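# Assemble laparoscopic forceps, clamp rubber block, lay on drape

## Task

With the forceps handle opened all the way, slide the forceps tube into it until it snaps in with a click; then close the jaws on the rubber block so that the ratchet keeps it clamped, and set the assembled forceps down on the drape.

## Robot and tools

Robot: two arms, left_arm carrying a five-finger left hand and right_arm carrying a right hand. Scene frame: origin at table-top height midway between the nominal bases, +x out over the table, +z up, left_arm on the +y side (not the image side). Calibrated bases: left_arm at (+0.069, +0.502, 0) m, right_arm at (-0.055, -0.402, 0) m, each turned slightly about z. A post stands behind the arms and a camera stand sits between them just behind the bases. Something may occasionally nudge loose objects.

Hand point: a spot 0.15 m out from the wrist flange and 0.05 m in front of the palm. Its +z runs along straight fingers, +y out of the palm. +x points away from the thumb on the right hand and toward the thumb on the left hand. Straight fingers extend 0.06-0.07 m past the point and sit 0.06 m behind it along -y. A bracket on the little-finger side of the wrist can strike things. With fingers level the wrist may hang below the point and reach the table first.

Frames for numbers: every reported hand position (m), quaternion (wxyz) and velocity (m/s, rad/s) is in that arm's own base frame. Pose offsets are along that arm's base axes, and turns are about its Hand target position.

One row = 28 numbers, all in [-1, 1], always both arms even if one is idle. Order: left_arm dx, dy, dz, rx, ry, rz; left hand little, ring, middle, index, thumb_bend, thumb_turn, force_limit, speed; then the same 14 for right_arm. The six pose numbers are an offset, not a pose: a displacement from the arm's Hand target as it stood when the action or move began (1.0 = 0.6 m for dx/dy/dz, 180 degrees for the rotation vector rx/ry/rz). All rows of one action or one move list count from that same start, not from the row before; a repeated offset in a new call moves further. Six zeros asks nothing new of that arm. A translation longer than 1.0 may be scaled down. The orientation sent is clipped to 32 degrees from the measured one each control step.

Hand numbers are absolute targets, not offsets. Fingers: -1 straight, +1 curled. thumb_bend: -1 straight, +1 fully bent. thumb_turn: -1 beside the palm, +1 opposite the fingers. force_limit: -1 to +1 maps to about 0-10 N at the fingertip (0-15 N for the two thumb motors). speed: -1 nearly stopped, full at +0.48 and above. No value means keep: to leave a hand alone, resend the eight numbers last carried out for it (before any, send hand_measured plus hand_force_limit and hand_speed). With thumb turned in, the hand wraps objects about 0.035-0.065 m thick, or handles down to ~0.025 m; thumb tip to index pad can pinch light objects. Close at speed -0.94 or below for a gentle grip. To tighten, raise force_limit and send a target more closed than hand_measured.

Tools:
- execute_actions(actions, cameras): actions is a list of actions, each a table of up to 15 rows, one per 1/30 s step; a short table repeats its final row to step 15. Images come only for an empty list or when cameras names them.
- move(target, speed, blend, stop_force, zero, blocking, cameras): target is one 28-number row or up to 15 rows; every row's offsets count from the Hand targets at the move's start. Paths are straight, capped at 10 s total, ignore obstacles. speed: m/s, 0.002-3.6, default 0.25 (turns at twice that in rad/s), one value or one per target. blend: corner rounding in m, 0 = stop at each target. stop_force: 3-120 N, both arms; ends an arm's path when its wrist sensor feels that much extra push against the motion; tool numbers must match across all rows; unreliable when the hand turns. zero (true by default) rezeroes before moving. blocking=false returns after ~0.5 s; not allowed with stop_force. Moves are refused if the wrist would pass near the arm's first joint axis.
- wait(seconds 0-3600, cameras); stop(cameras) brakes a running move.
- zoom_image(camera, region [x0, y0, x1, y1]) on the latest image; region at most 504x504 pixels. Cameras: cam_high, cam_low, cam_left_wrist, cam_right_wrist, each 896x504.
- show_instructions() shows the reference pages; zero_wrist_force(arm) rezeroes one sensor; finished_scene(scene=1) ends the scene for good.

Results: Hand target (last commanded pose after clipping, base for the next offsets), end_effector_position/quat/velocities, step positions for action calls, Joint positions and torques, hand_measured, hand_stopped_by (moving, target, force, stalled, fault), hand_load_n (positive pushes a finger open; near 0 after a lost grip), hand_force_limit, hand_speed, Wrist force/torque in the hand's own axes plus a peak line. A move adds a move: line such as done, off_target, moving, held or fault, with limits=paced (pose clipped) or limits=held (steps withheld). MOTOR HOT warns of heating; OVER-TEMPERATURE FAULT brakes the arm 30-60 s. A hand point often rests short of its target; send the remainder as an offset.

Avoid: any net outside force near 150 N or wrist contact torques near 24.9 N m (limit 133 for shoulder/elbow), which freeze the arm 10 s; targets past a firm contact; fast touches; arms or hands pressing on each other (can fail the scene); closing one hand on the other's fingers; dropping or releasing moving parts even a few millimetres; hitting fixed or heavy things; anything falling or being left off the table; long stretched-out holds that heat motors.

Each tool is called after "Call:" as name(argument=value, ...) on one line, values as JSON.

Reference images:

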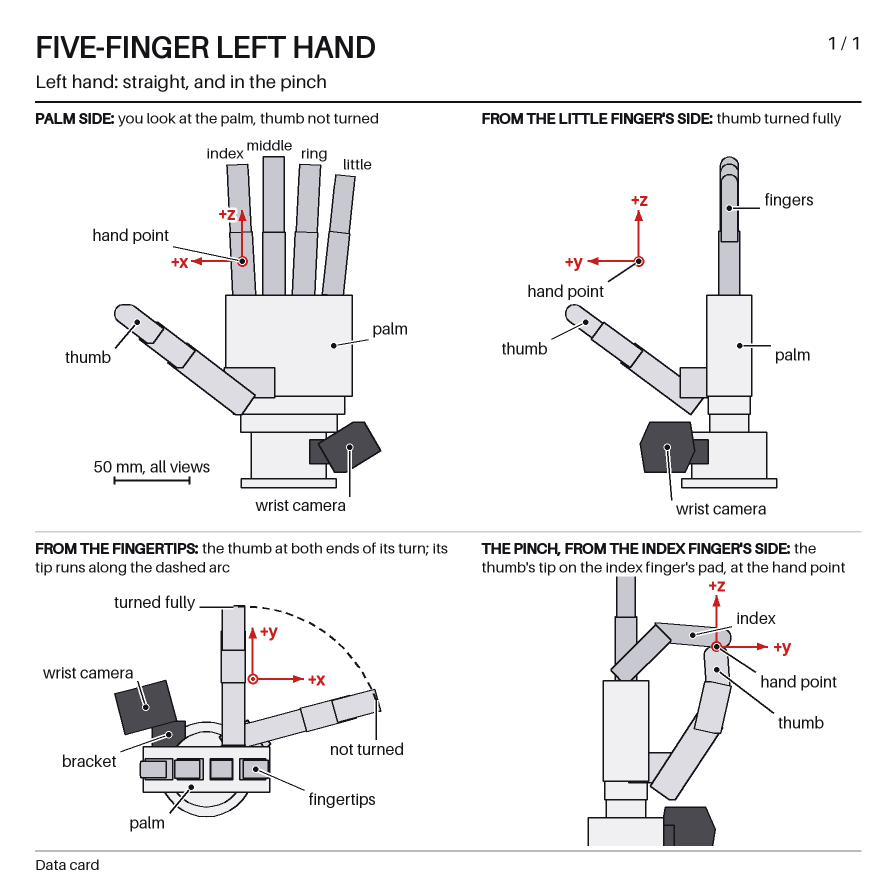

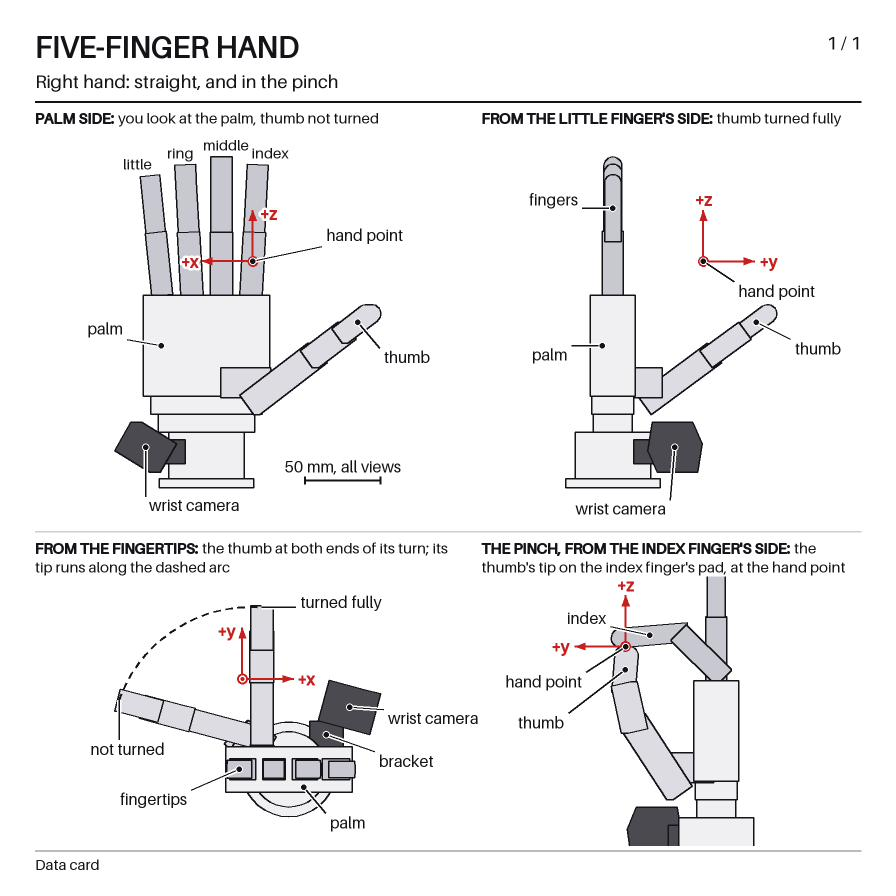

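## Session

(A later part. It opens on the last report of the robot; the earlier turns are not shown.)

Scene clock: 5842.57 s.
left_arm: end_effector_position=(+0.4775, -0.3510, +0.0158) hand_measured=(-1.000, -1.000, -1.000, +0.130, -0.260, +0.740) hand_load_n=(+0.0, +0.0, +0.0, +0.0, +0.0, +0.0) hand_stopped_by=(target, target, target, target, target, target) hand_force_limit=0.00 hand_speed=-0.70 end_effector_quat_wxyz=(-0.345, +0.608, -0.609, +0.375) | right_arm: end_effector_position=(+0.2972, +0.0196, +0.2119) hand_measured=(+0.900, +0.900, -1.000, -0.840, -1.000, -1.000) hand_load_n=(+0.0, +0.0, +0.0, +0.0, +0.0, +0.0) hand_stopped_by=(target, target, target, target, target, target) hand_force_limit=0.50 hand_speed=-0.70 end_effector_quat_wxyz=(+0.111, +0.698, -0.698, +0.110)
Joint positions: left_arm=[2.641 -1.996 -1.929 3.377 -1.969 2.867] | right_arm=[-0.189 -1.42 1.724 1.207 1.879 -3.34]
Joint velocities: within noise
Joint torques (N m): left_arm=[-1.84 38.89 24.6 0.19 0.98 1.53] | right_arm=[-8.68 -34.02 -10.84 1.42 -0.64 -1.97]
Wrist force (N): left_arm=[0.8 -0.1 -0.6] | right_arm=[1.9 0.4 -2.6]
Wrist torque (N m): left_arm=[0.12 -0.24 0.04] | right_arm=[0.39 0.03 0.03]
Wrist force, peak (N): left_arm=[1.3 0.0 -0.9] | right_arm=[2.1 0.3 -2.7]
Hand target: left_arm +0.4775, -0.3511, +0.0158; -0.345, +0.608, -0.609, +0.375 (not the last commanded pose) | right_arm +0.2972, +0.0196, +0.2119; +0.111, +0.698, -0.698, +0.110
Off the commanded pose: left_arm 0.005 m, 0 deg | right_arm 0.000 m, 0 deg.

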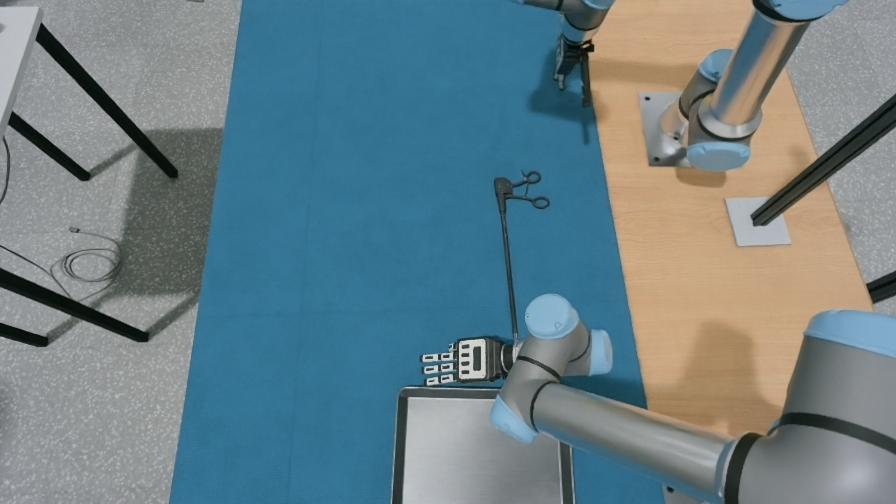

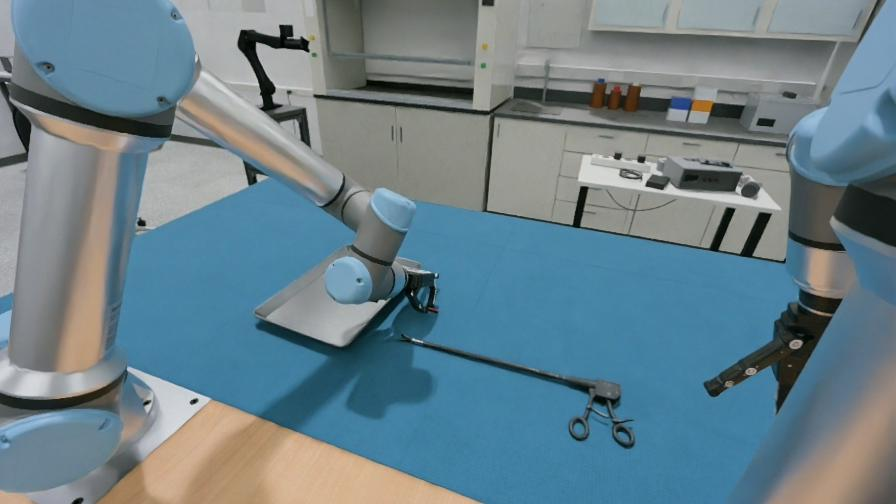

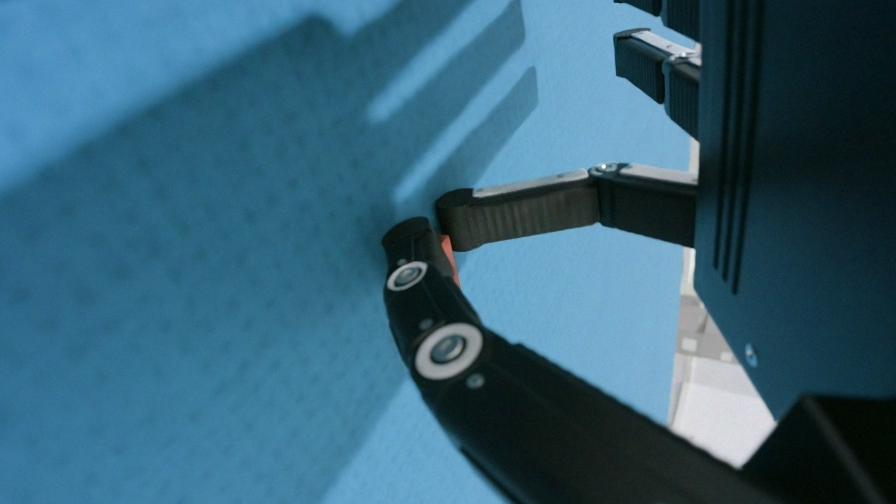

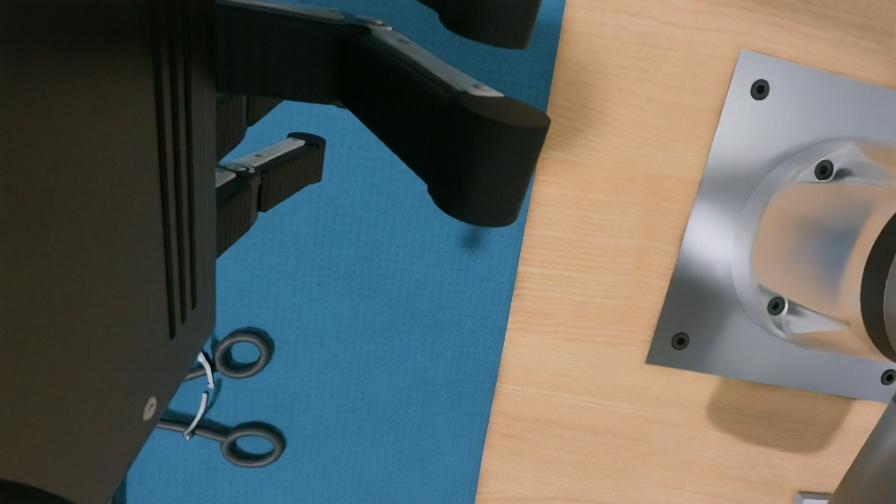

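Call:
move(target=[0,0,0.0008,0,0,0,-1,-1,-1,0.19,-0.26,0.74,0,-0.9, 0,0,0,0,0,0,0.9,0.9,-1,-0.84,-1,-1,0.5,-0.7], speed=0.01)

Call:
move(target=[0,-0.002,-0.007,0,0,0,-1,-1,-1,0.19,-0.26,0.74,0,-0.9, 0,0,0,0,0,0,0.9,0.9,-1,-0.84,-1,-1,0.5,-0.7], speed=0.005, stop_force=3, cameras=["cam_left_wrist","cam_low"])

Scene clock: 5859.37 s.
left_arm: end_effector_position=(+0.4775, -0.3511, +0.0163) hand_measured=(-1.000, -1.000, -1.000, +0.190, -0.260, +0.740) hand_load_n=(+0.0, +0.0, +0.0, +0.0, +0.0, +0.0) hand_stopped_by=(target, target, target, target, target, target) hand_force_limit=0.00 hand_speed=-0.90 end_effector_quat_wxyz=(-0.345, +0.608, -0.609, +0.375) | right_arm: end_effector_position=(+0.2972, +0.0196, +0.2119) hand_measured=(+0.900, +0.900, -1.000, -0.840, -1.000, -1.000) hand_load_n=(+0.0, +0.0, +0.0, +0.0, +0.0, +0.0) hand_stopped_by=(target, target, target, target, target, target) hand_force_limit=0.50 hand_speed=-0.70 end_effector_quat_wxyz=(+0.111, +0.698, -0.698, +0.110)
Joint positions: left_arm=[2.641 -1.996 -1.928 3.375 -1.969 2.867] | right_arm=[-0.189 -1.42 1.724 1.207 1.879 -3.34]
Joint torques (N m): left_arm=[-8.16 39.65 25.25 -2.47 0.7 1.25] | right_arm=[-8.27 -34.42 -10.81 1.09 -0.56 -1.98]
Wrist force (N): left_arm=[0.8 2.7 -0.1] | right_arm=[2.0 0.5 -2.4]
Wrist torque (N m): left_arm=[0.21 -0.25 0.03] | right_arm=[0.39 0.00 0.05]
Wrist force, peak (N): left_arm=[0.8 3.0 -0.3] | right_arm=[2.0 0.0 -2.9]
Hand target: left_arm +0.4775, -0.3511, +0.0163; -0.345, +0.608, -0.609, +0.375 | right_arm +0.2972, +0.0196, +0.2119; +0.111, +0.698, -0.698, +0.110
Off the commanded pose: left_arm 0.000 m, 0 deg | right_arm 0.000 m, 0 deg.
move: done

Scene clock: 5860.67 s.
left_arm: end_effector_position=(+0.4775, -0.3515, +0.0148) hand_measured=(-1.000, -1.000, -1.000, +0.190, -0.260, +0.740) hand_load_n=(+0.0, +0.0, +0.0, +0.0, +0.0, -0.5) hand_stopped_by=(target, target, target, target, target, target) hand_force_limit=0.00 hand_speed=-0.90 end_effector_quat_wxyz=(-0.345, +0.608, -0.609, +0.375) | right_arm: end_effector_position=(+0.2972, +0.0196, +0.2119) hand_measured=(+0.900, +0.900, -1.000, -0.840, -1.000, -1.000) hand_load_n=(+0.0, +0.0, +0.0, +0.0, -0.5, +0.0) hand_stopped_by=(target, target, target, target, target, target) hand_force_limit=0.50 hand_speed=-0.70 end_effector_quat_wxyz=(+0.111, +0.698, -0.698, +0.110)
Joint positions: left_arm=[2.64 -1.999 -1.928 3.379 -1.97 2.867] | right_arm=[-0.189 -1.42 1.724 1.207 1.879 -3.34]
Joint torques (N m): left_arm=[8.56 39.03 20.54 -2.5 1.25 1.41] | right_arm=[-8.27 -34.77 -10.57 1.04 -0.6 -1.96]
Wrist force (N): left_arm=[-0.8 -0.3 -0.9] | right_arm=[1.8 0.3 -2.6]
Wrist torque (N m): left_arm=[0.07 -0.19 0.11] | right_arm=[0.36 0.05 0.02]
Wrist force, peak (N): left_arm=[-1.2 -2.6 -1.8] | right_arm=[2.0 0.4 -2.7]
Hand target: left_arm +0.4776, -0.3515, +0.0148; -0.345, +0.608, -0.609, +0.375 (not the last commanded pose) | right_arm +0.2972, +0.0196, +0.2119; +0.111, +0.698, -0.698, +0.110
Off the commanded pose: left_arm 0.003 m, 0 deg | right_arm 0.000 m, 0 deg.
move: contact (left_arm)
Images, in order (width x height): cam_low 896x504, cam_left_wrist 896x504.

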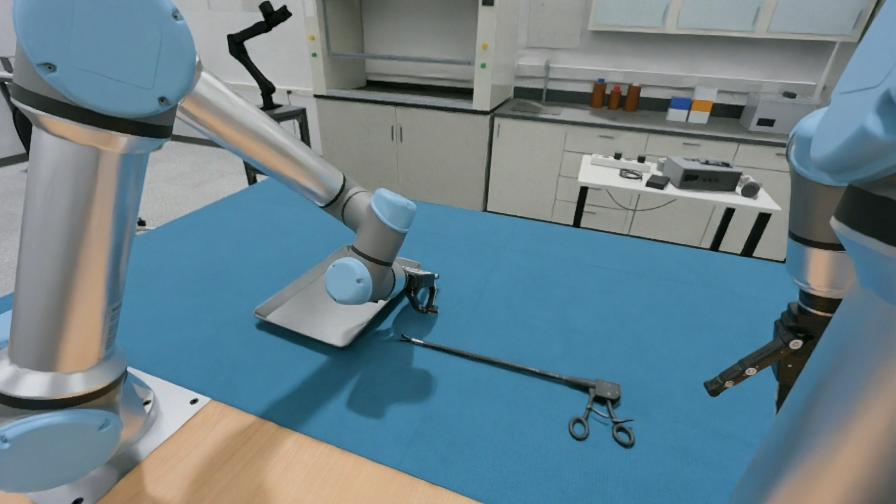

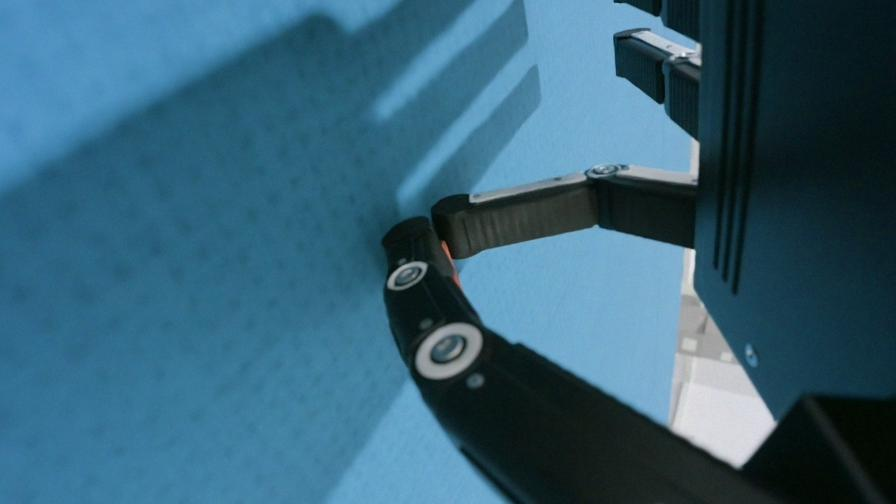

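Call:
execute_actions(actions=[[[0,0,0,0,0,0,-1,-1,-1,0.5,-0.26,0.74,0.1,-0.94,0,0,0,0,0,0,0.9,0.9,-1,-0.84,-1,-1,0.5,-0.7]],[[0,0,0,0,0,0,-1,-1,-1,0.5,-0.26,0.74,0.1,-0.94,0,0,0,0,0,0,0.9,0.9,-1,-0.84,-1,-1,0.5,-0.7]]], cameras=["cam_left_wrist","cam_low"])

Scene clock: 5866.43 s.
left_arm: end_effector_position=(+0.4776, -0.3515, +0.0148) hand_measured=(-1.000, -1.000, -1.000, +0.262, -0.260, +0.740) hand_load_n=(+0.0, +0.0, +0.0, +6.5, +2.0, -1.5) hand_stopped_by=(target, target, target, force, target, target) hand_force_limit=0.10 hand_speed=-0.94 end_effector_quat_wxyz=(-0.345, +0.608, -0.609, +0.375) | right_arm: end_effector_position=(+0.2972, +0.0196, +0.2119) hand_measured=(+0.900, +0.900, -1.000, -0.840, -1.000, -1.000) hand_load_n=(+0.0, +0.0, +0.0, +0.0, +0.0, +0.0) hand_stopped_by=(target, target, target, target, target, target) hand_force_limit=0.50 hand_speed=-0.70 end_effector_quat_wxyz=(+0.111, +0.698, -0.698, +0.110)
Joint positions: left_arm=[2.64 -1.999 -1.928 3.379 -1.97 2.867] | right_arm=[-0.189 -1.42 1.724 1.207 1.879 -3.34]
Joint torques (N m): left_arm=[9.21 38.46 19.58 -2.11 0 1.45] | right_arm=[-8.38 -34.32 -10.85 0.88 -0.52 -1.91]
Wrist force (N): left_arm=[1.4 -0.6 -0.2] | right_arm=[1.9 0.2 -2.6]
Wrist torque (N m): left_arm=[-0.02 -0.32 0.16] | right_arm=[0.36 0.02 0.03]
Wrist force, peak (N): left_arm=[0.9 2.1 -0.2] | right_arm=[2.1 0.3 -2.7]
Hand target: left_arm +0.4776, -0.3515, +0.0148; -0.345, +0.608, -0.609, +0.375 | right_arm +0.2972, +0.0196, +0.2119; +0.111, +0.698, -0.698, +0.110
Off the commanded pose: left_arm 0.000 m, 0 deg | right_arm 0.000 m, 0 deg.
Step readings (end_effector_position of left_arm | right_arm):
0: (+0.4776, -0.3515, +0.0148) | (+0.2972, +0.0196, +0.2119)
1: (+0.4776, -0.3515, +0.0148) | (+0.2972, +0.0196, +0.2119)
2: (+0.4776, -0.3515, +0.0148) | (+0.2972, +0.0196, +0.2119)
4: (+0.4776, -0.3515, +0.0148) | (+0.2972, +0.0196, +0.2119)
8: (+0.4776, -0.3515, +0.0148) | (+0.2972, +0.0196, +0.2119)
15: (+0.4776, -0.3515, +0.0148) | (+0.2972, +0.0196, +0.2119)
16: (+0.4776, -0.3515, +0.0148) | (+0.2972, +0.0196, +0.2119)
17: (+0.4776, -0.3515, +0.0148) | (+0.2972, +0.0196, +0.2119)
19: (+0.4776, -0.3515, +0.0148) | (+0.2972, +0.0196, +0.2119)
23: (+0.4776, -0.3515, +0.0148) | (+0.2972, +0.0196, +0.2119)
30: (+0.4776, -0.3515, +0.0148) | (+0.2972, +0.0196, +0.2119)
Images, in order (width x height): cam_low 896x504, cam_left_wrist 896x504.

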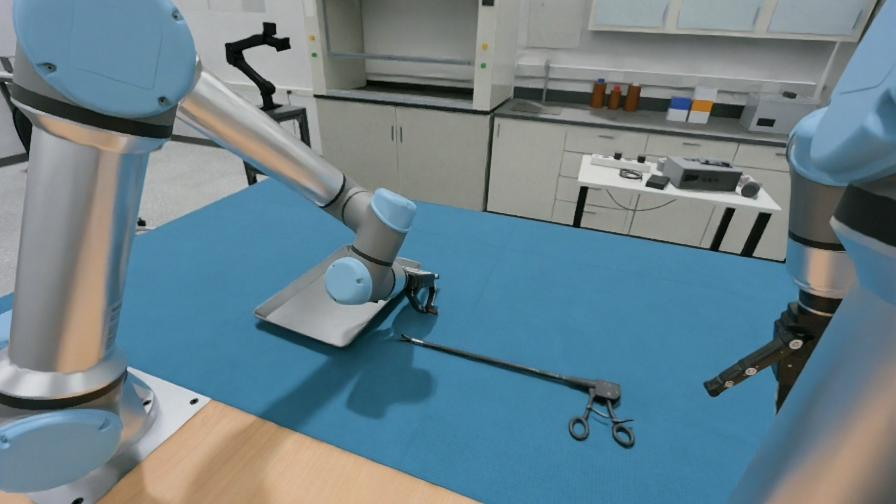

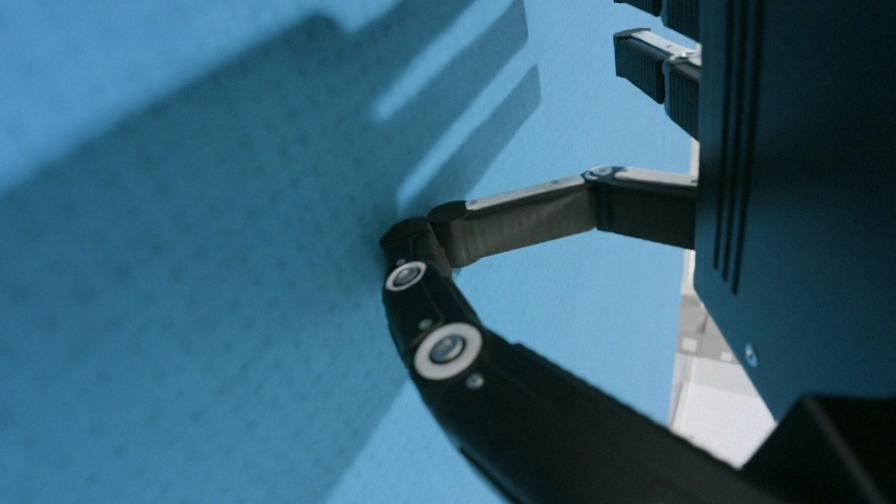

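Call:
zoom_image(camera="cam_low", region=[370, 250, 470, 350])

Call:
zoom_image(camera="cam_left_wrist", region=[370, 170, 510, 310])

Scaled by 5.040 from the camera's image (finer frame: 1280x720).

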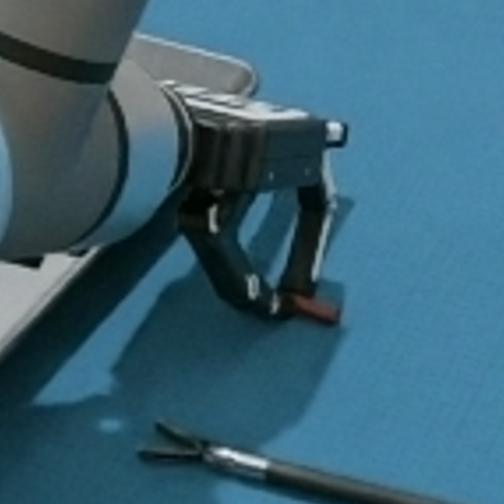

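Scaled by 3.600 from the camera's image (finer frame: 1280x720).

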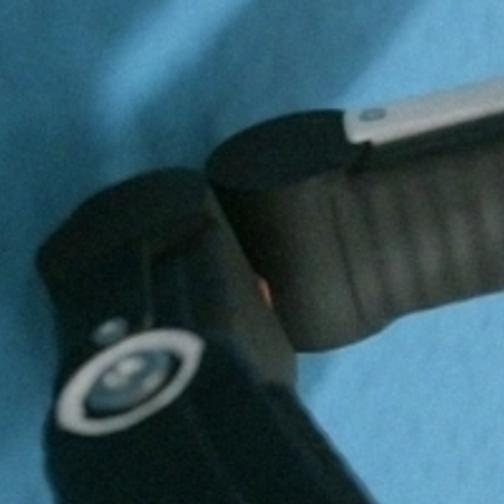

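Call:
move(target=[0,0,0.01,0,0,0,-1,-1,-1,0.5,-0.26,0.74,0.1,-0.94, 0,0,0,0,0,0,0.9,0.9,-1,-0.84,-1,-1,0.5,-0.7], speed=0.01, cameras=["cam_left_wrist","cam_low"])

Call:
zoom_image(camera="cam_low", region=[370, 250, 470, 350])

Call:
zoom_image(camera="cam_left_wrist", region=[370, 170, 510, 310])

Scene clock: 5890.20 s.
left_arm: end_effector_position=(+0.4776, -0.3515, +0.0208) hand_measured=(-1.000, -1.000, -1.000, +0.262, -0.262, +0.740) hand_load_n=(+0.0, +0.0, -0.5, +5.5, +3.5, -1.0) hand_stopped_by=(target, target, target, force, target, target) hand_force_limit=0.10 hand_speed=-0.94 end_effector_quat_wxyz=(-0.345, +0.608, -0.609, +0.375) | right_arm: end_effector_position=(+0.2972, +0.0196, +0.2119) hand_measured=(+0.900, +0.900, -1.000, -0.840, -1.000, -1.000) hand_load_n=(+0.0, +0.0, +0.0, +0.0, -0.5, +0.0) hand_stopped_by=(target, target, target, target, target, target) hand_force_limit=0.50 hand_speed=-0.70 end_effector_quat_wxyz=(+0.111, +0.698, -0.698, +0.110)
Joint positions: left_arm=[2.64 -1.988 -1.924 3.364 -1.97 2.867] | right_arm=[-0.189 -1.42 1.724 1.207 1.879 -3.34]
Joint torques (N m): left_arm=[6.6 39.53 26.04 -2.37 -1.13 1.68] | right_arm=[-8.92 -34.63 -10.87 0.58 -0.5 -1.83]
Wrist force (N): left_arm=[0.9 2.9 0.2] | right_arm=[2.0 0.3 -2.5]
Wrist torque (N m): left_arm=[0.24 -0.27 0.10] | right_arm=[0.36 0.01 0.04]
Wrist force, peak (N): left_arm=[1.0 3.2 0.0] | right_arm=[2.4 0.4 -2.7]
Hand target: left_arm +0.4776, -0.3515, +0.0208; -0.345, +0.608, -0.609, +0.375 | right_arm +0.2972, +0.0196, +0.2119; +0.111, +0.698, -0.698, +0.110
Off the commanded pose: left_arm 0.000 m, 0 deg | right_arm 0.000 m, 0 deg.
move: done
Images, in order (width x height): cam_low 896x504, cam_left_wrist 896x504.

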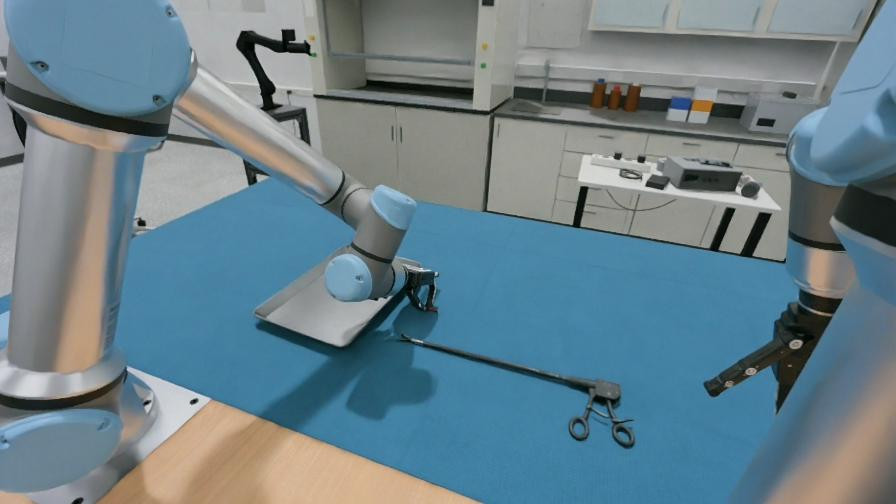

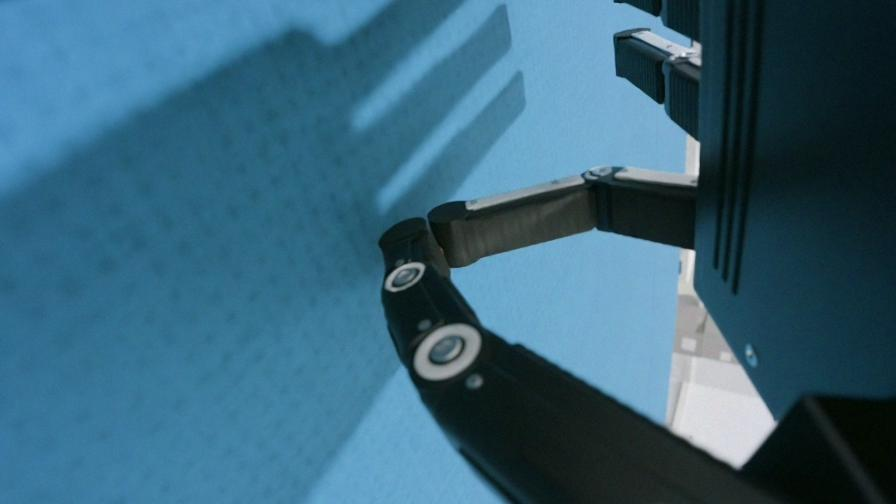

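Scaled by 5.040 from the camera's image (finer frame: 1280x720).

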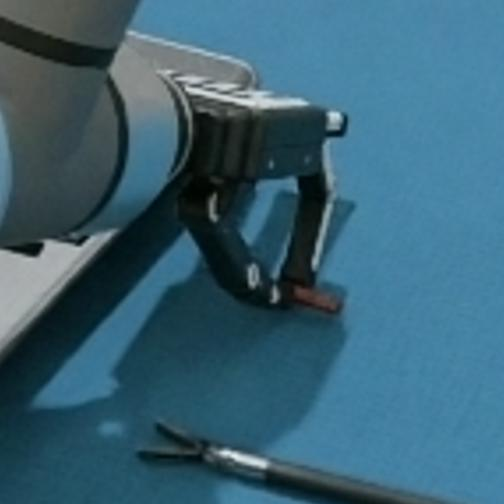

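Scaled by 3.600 from the camera's image (finer frame: 1280x720).

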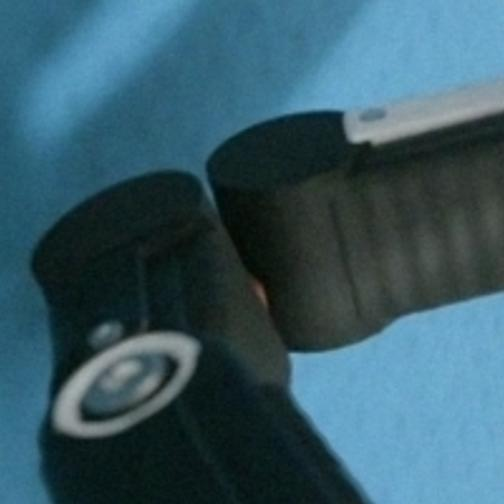

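Call:
move(target=[[0,0,0.04,0,0,0,-1,-1,-1,0.5,-0.26,0.74,0.1,-0.94, 0,0,0,0,0,0,0.9,0.9,-1,-0.84,-1,-1,0.5,-0.7],[-0.16,0.1192,0.04,0,0,0,-1,-1,-1,0.5,-0.26,0.74,0.1,-0.94, 0,0,0,0,0,0,0.9,0.9,-1,-0.84,-1,-1,0.5,-0.7]], speed=0.05, cameras=["all"])

Call:
zoom_image(camera="cam_low", region=[350, 270, 470, 370])

Call:
zoom_image(camera="cam_left_wrist", region=[330, 130, 580, 330])

Scene clock: 5935.87 s.
left_arm: end_effector_position=(+0.3816, -0.2800, +0.0448) hand_measured=(-1.000, -1.000, -1.000, +0.262, -0.262, +0.740) hand_load_n=(+0.0, +0.0, +0.0, +6.0, +3.5, -1.0) hand_stopped_by=(target, target, target, force, target, target) hand_force_limit=0.10 hand_speed=-0.94 end_effector_quat_wxyz=(-0.345, +0.608, -0.609, +0.375) | right_arm: end_effector_position=(+0.2972, +0.0196, +0.2119) hand_measured=(+0.900, +0.900, -1.000, -0.840, -1.000, -1.000) hand_load_n=(+0.0, +0.0, +0.0, +0.5, +0.0, +0.0) hand_stopped_by=(target, target, target, target, target, target) hand_force_limit=0.50 hand_speed=-0.70 end_effector_quat_wxyz=(+0.111, +0.698, -0.698, +0.110)
Joint positions: left_arm=[2.699 -1.698 -2.245 3.406 -1.919 2.9] | right_arm=[-0.189 -1.42 1.724 1.207 1.879 -3.34]
Joint torques (N m): left_arm=[9.84 27.31 4.48 2.12 0.89 1.88] | right_arm=[-7.99 -34.24 -10.67 0.51 -0.45 -1.84]
Wrist force (N): left_arm=[1.1 2.5 -0.3] | right_arm=[1.8 0.4 -2.7]
Wrist torque (N m): left_arm=[0.19 -0.31 0.04] | right_arm=[0.39 0.05 0.03]
Wrist force, peak (N): left_arm=[1.1 3.1 0.1] | right_arm=[2.0 0.4 -2.9]
Hand target: left_arm +0.3816, -0.2800, +0.0448; -0.345, +0.608, -0.609, +0.375 | right_arm +0.2972, +0.0196, +0.2119; +0.111, +0.698, -0.698, +0.110
Off the commanded pose: left_arm 0.000 m, 0 deg | right_arm 0.000 m, 0 deg.
move: done

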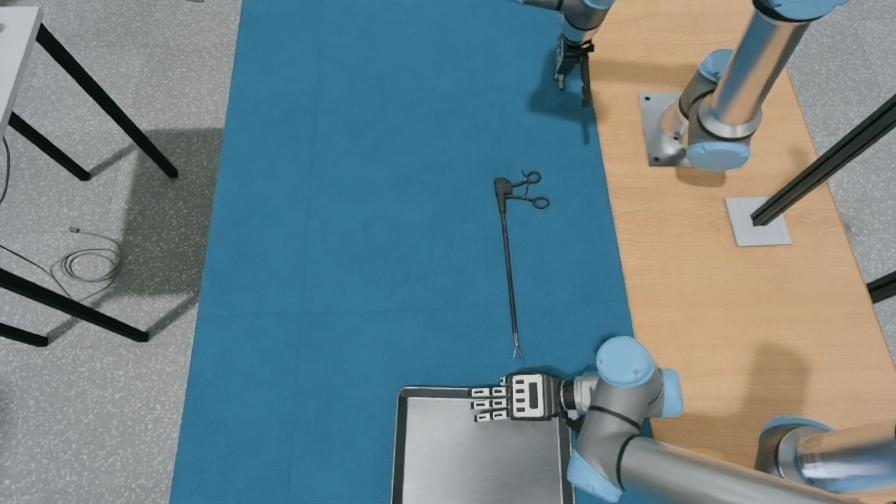

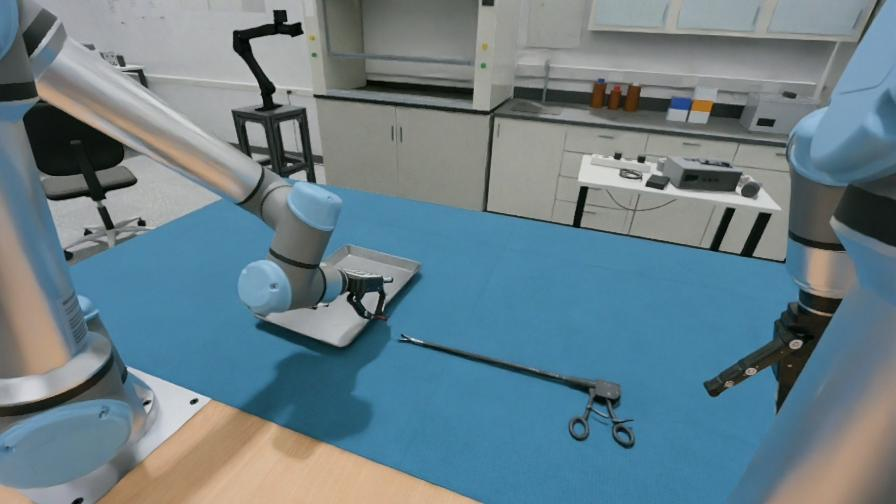

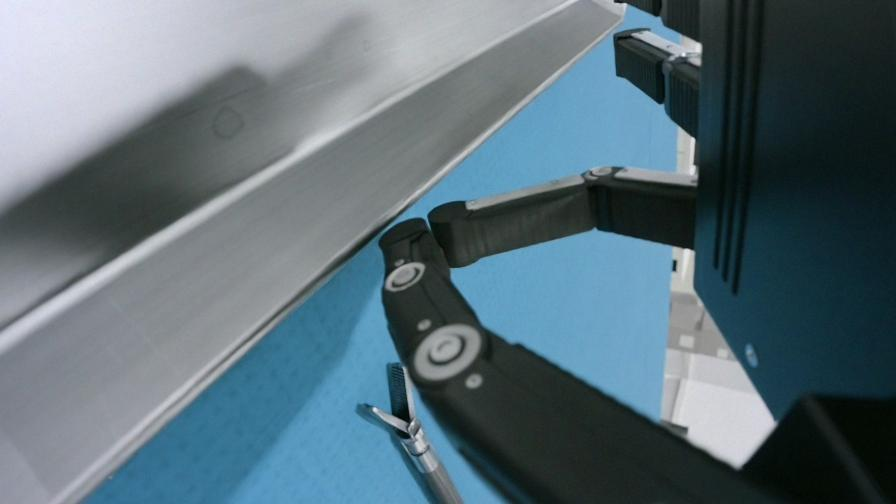

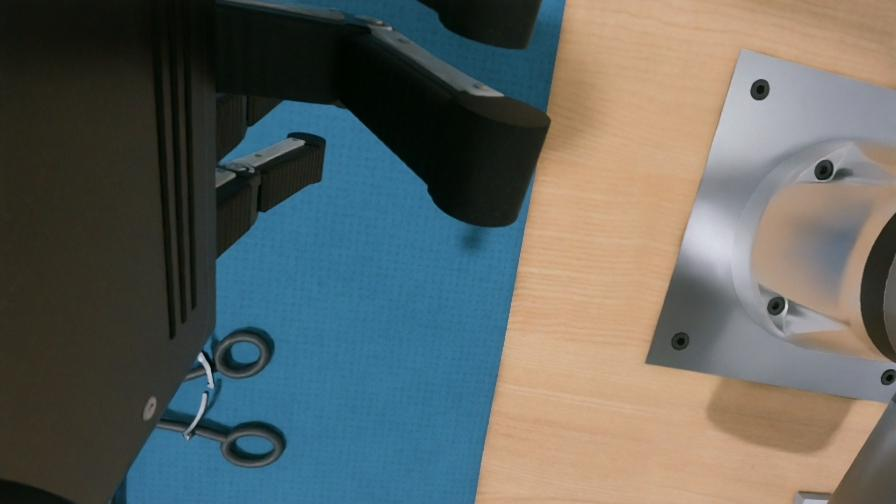

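Scaled by 4.200 from the camera's image (finer frame: 1280x720).

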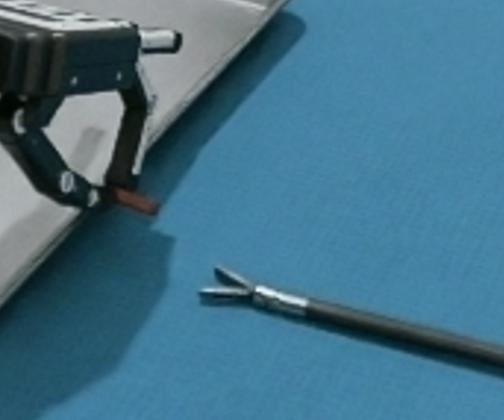

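Scaled by 2.016 from the camera's image (finer frame: 1280x720).

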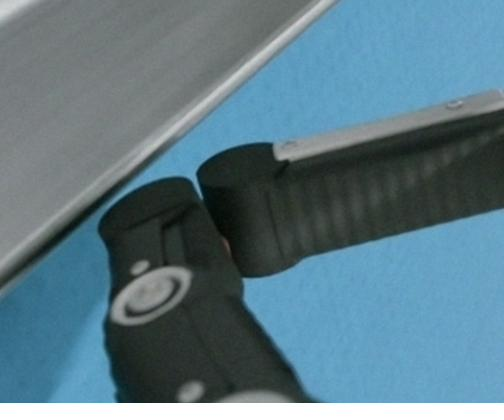

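Call:
move(target=[-0.0175,0,-0.0417,0,0,0,-1,-1,-1,0.5,-0.26,0.74,0.1,-0.94, 0,0,0,0,0,0,0.9,0.9,-1,-0.84,-1,-1,0.5,-0.7], speed=0.02, stop_force=5, cameras=["all"])

Call:
zoom_image(camera="cam_low", region=[350, 270, 470, 370])

Call:
zoom_image(camera="cam_left_wrist", region=[330, 170, 530, 370])

Call:
zoom_image(camera="cam_high", region=[480, 325, 560, 405])

Scene clock: 5975.90 s.
left_arm: end_effector_position=(+0.3807, -0.2799, +0.0428) hand_measured=(-1.000, -1.000, -1.000, +0.262, -0.260, +0.740) hand_load_n=(+0.0, +0.0, -0.5, +6.5, +3.0, +0.5) hand_stopped_by=(target, target, target, force, target, target) hand_force_limit=0.10 hand_speed=-0.94 end_effector_quat_wxyz=(-0.345, +0.608, -0.609, +0.375) | right_arm: end_effector_position=(+0.2972, +0.0196, +0.2119) hand_measured=(+0.900, +0.900, -1.000, -0.840, -1.000, -1.000) hand_load_n=(+0.0, +0.0, +0.0, +0.0, +0.0, +0.0) hand_stopped_by=(target, target, target, target, target, target) hand_force_limit=0.50 hand_speed=-0.70 end_effector_quat_wxyz=(+0.111, +0.698, -0.698, +0.110)
Joint positions: left_arm=[2.698 -1.701 -2.249 3.413 -1.92 2.899] | right_arm=[-0.189 -1.42 1.724 1.207 1.879 -3.34]
Joint torques (N m): left_arm=[11.13 27.14 24.06 -2.67 0.68 1.85] | right_arm=[-8.46 -34.39 -10.27 0.65 -0.56 -1.79]
Wrist force (N): left_arm=[3.2 0.9 -0.4] | right_arm=[1.7 0.3 -2.6]
Wrist torque (N m): left_arm=[0.11 -0.35 0.13] | right_arm=[0.36 0.05 0.03]
Wrist force, peak (N): left_arm=[3.8 -3.2 -2.0] | right_arm=[2.0 0.4 -2.8]
Hand target: left_arm +0.3807, -0.2799, +0.0428; -0.345, +0.608, -0.609, +0.375 (not the last commanded pose) | right_arm +0.2972, +0.0196, +0.2119; +0.111, +0.698, -0.698, +0.110
Off the commanded pose: left_arm 0.025 m, 0 deg | right_arm 0.000 m, 0 deg.
move: contact (left_arm)

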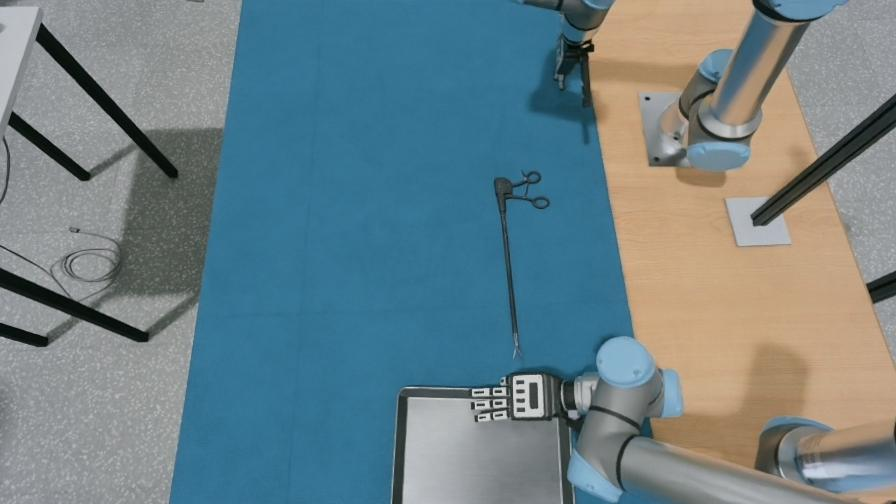

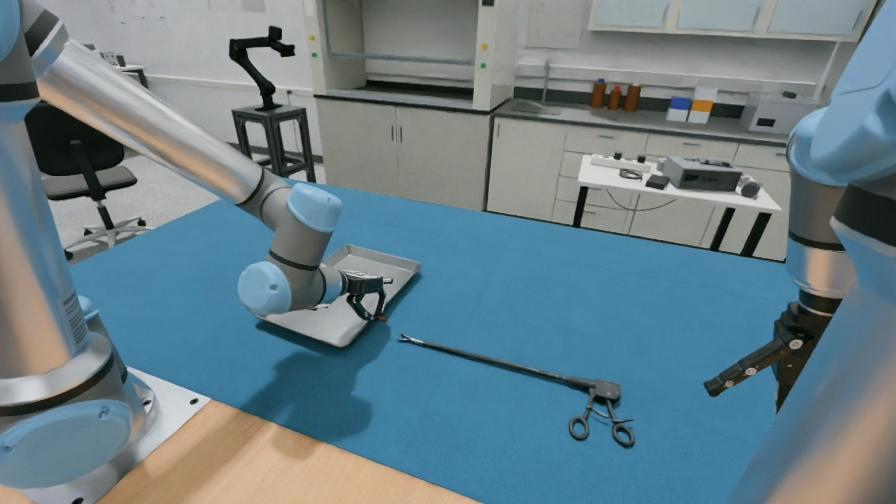

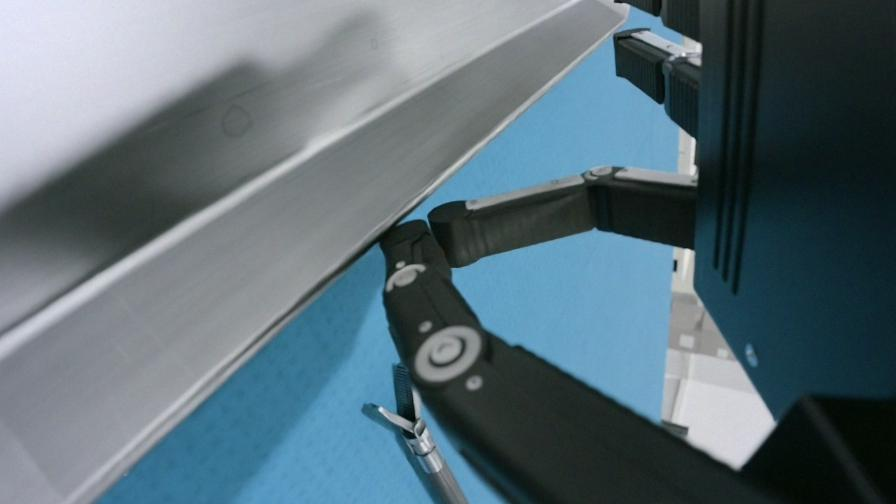

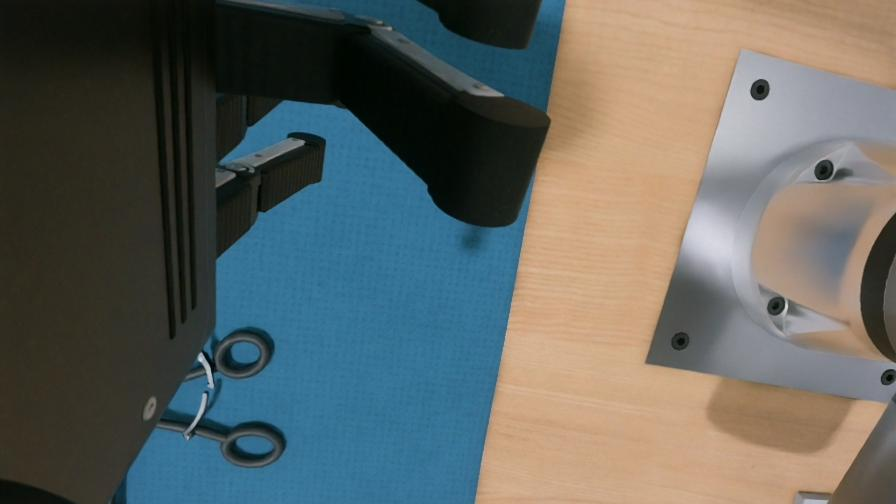

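Scaled by 4.200 from the camera's image (finer frame: 1280x720).

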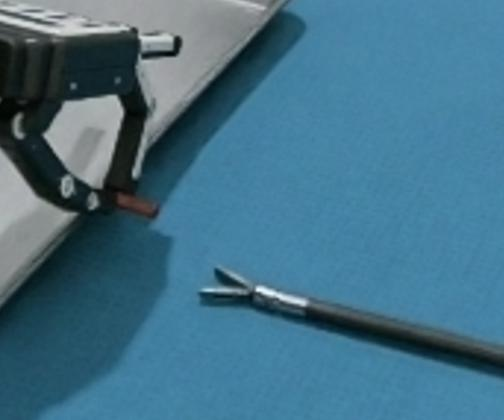

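Scaled by 2.520 from the camera's image (finer frame: 1280x720).

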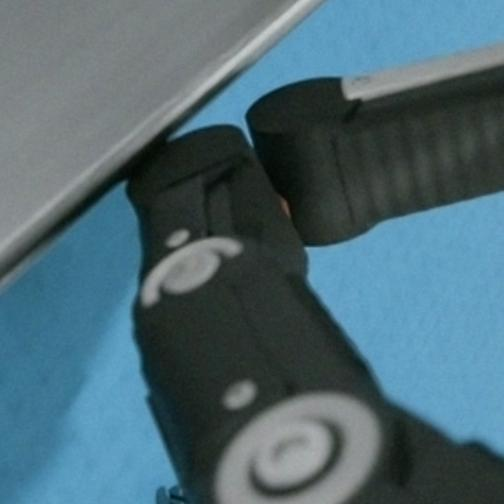

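Scaled by 6.300 from the camera's image (finer frame: 1280x720).

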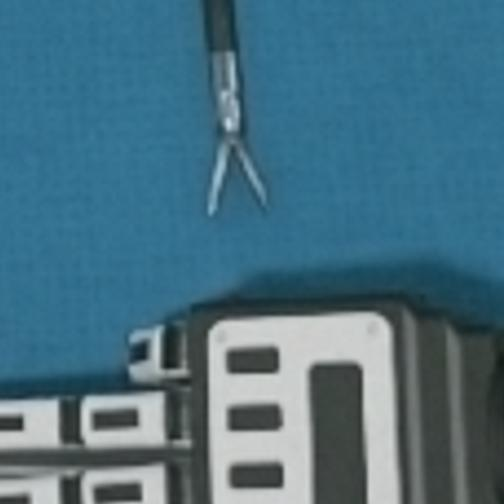

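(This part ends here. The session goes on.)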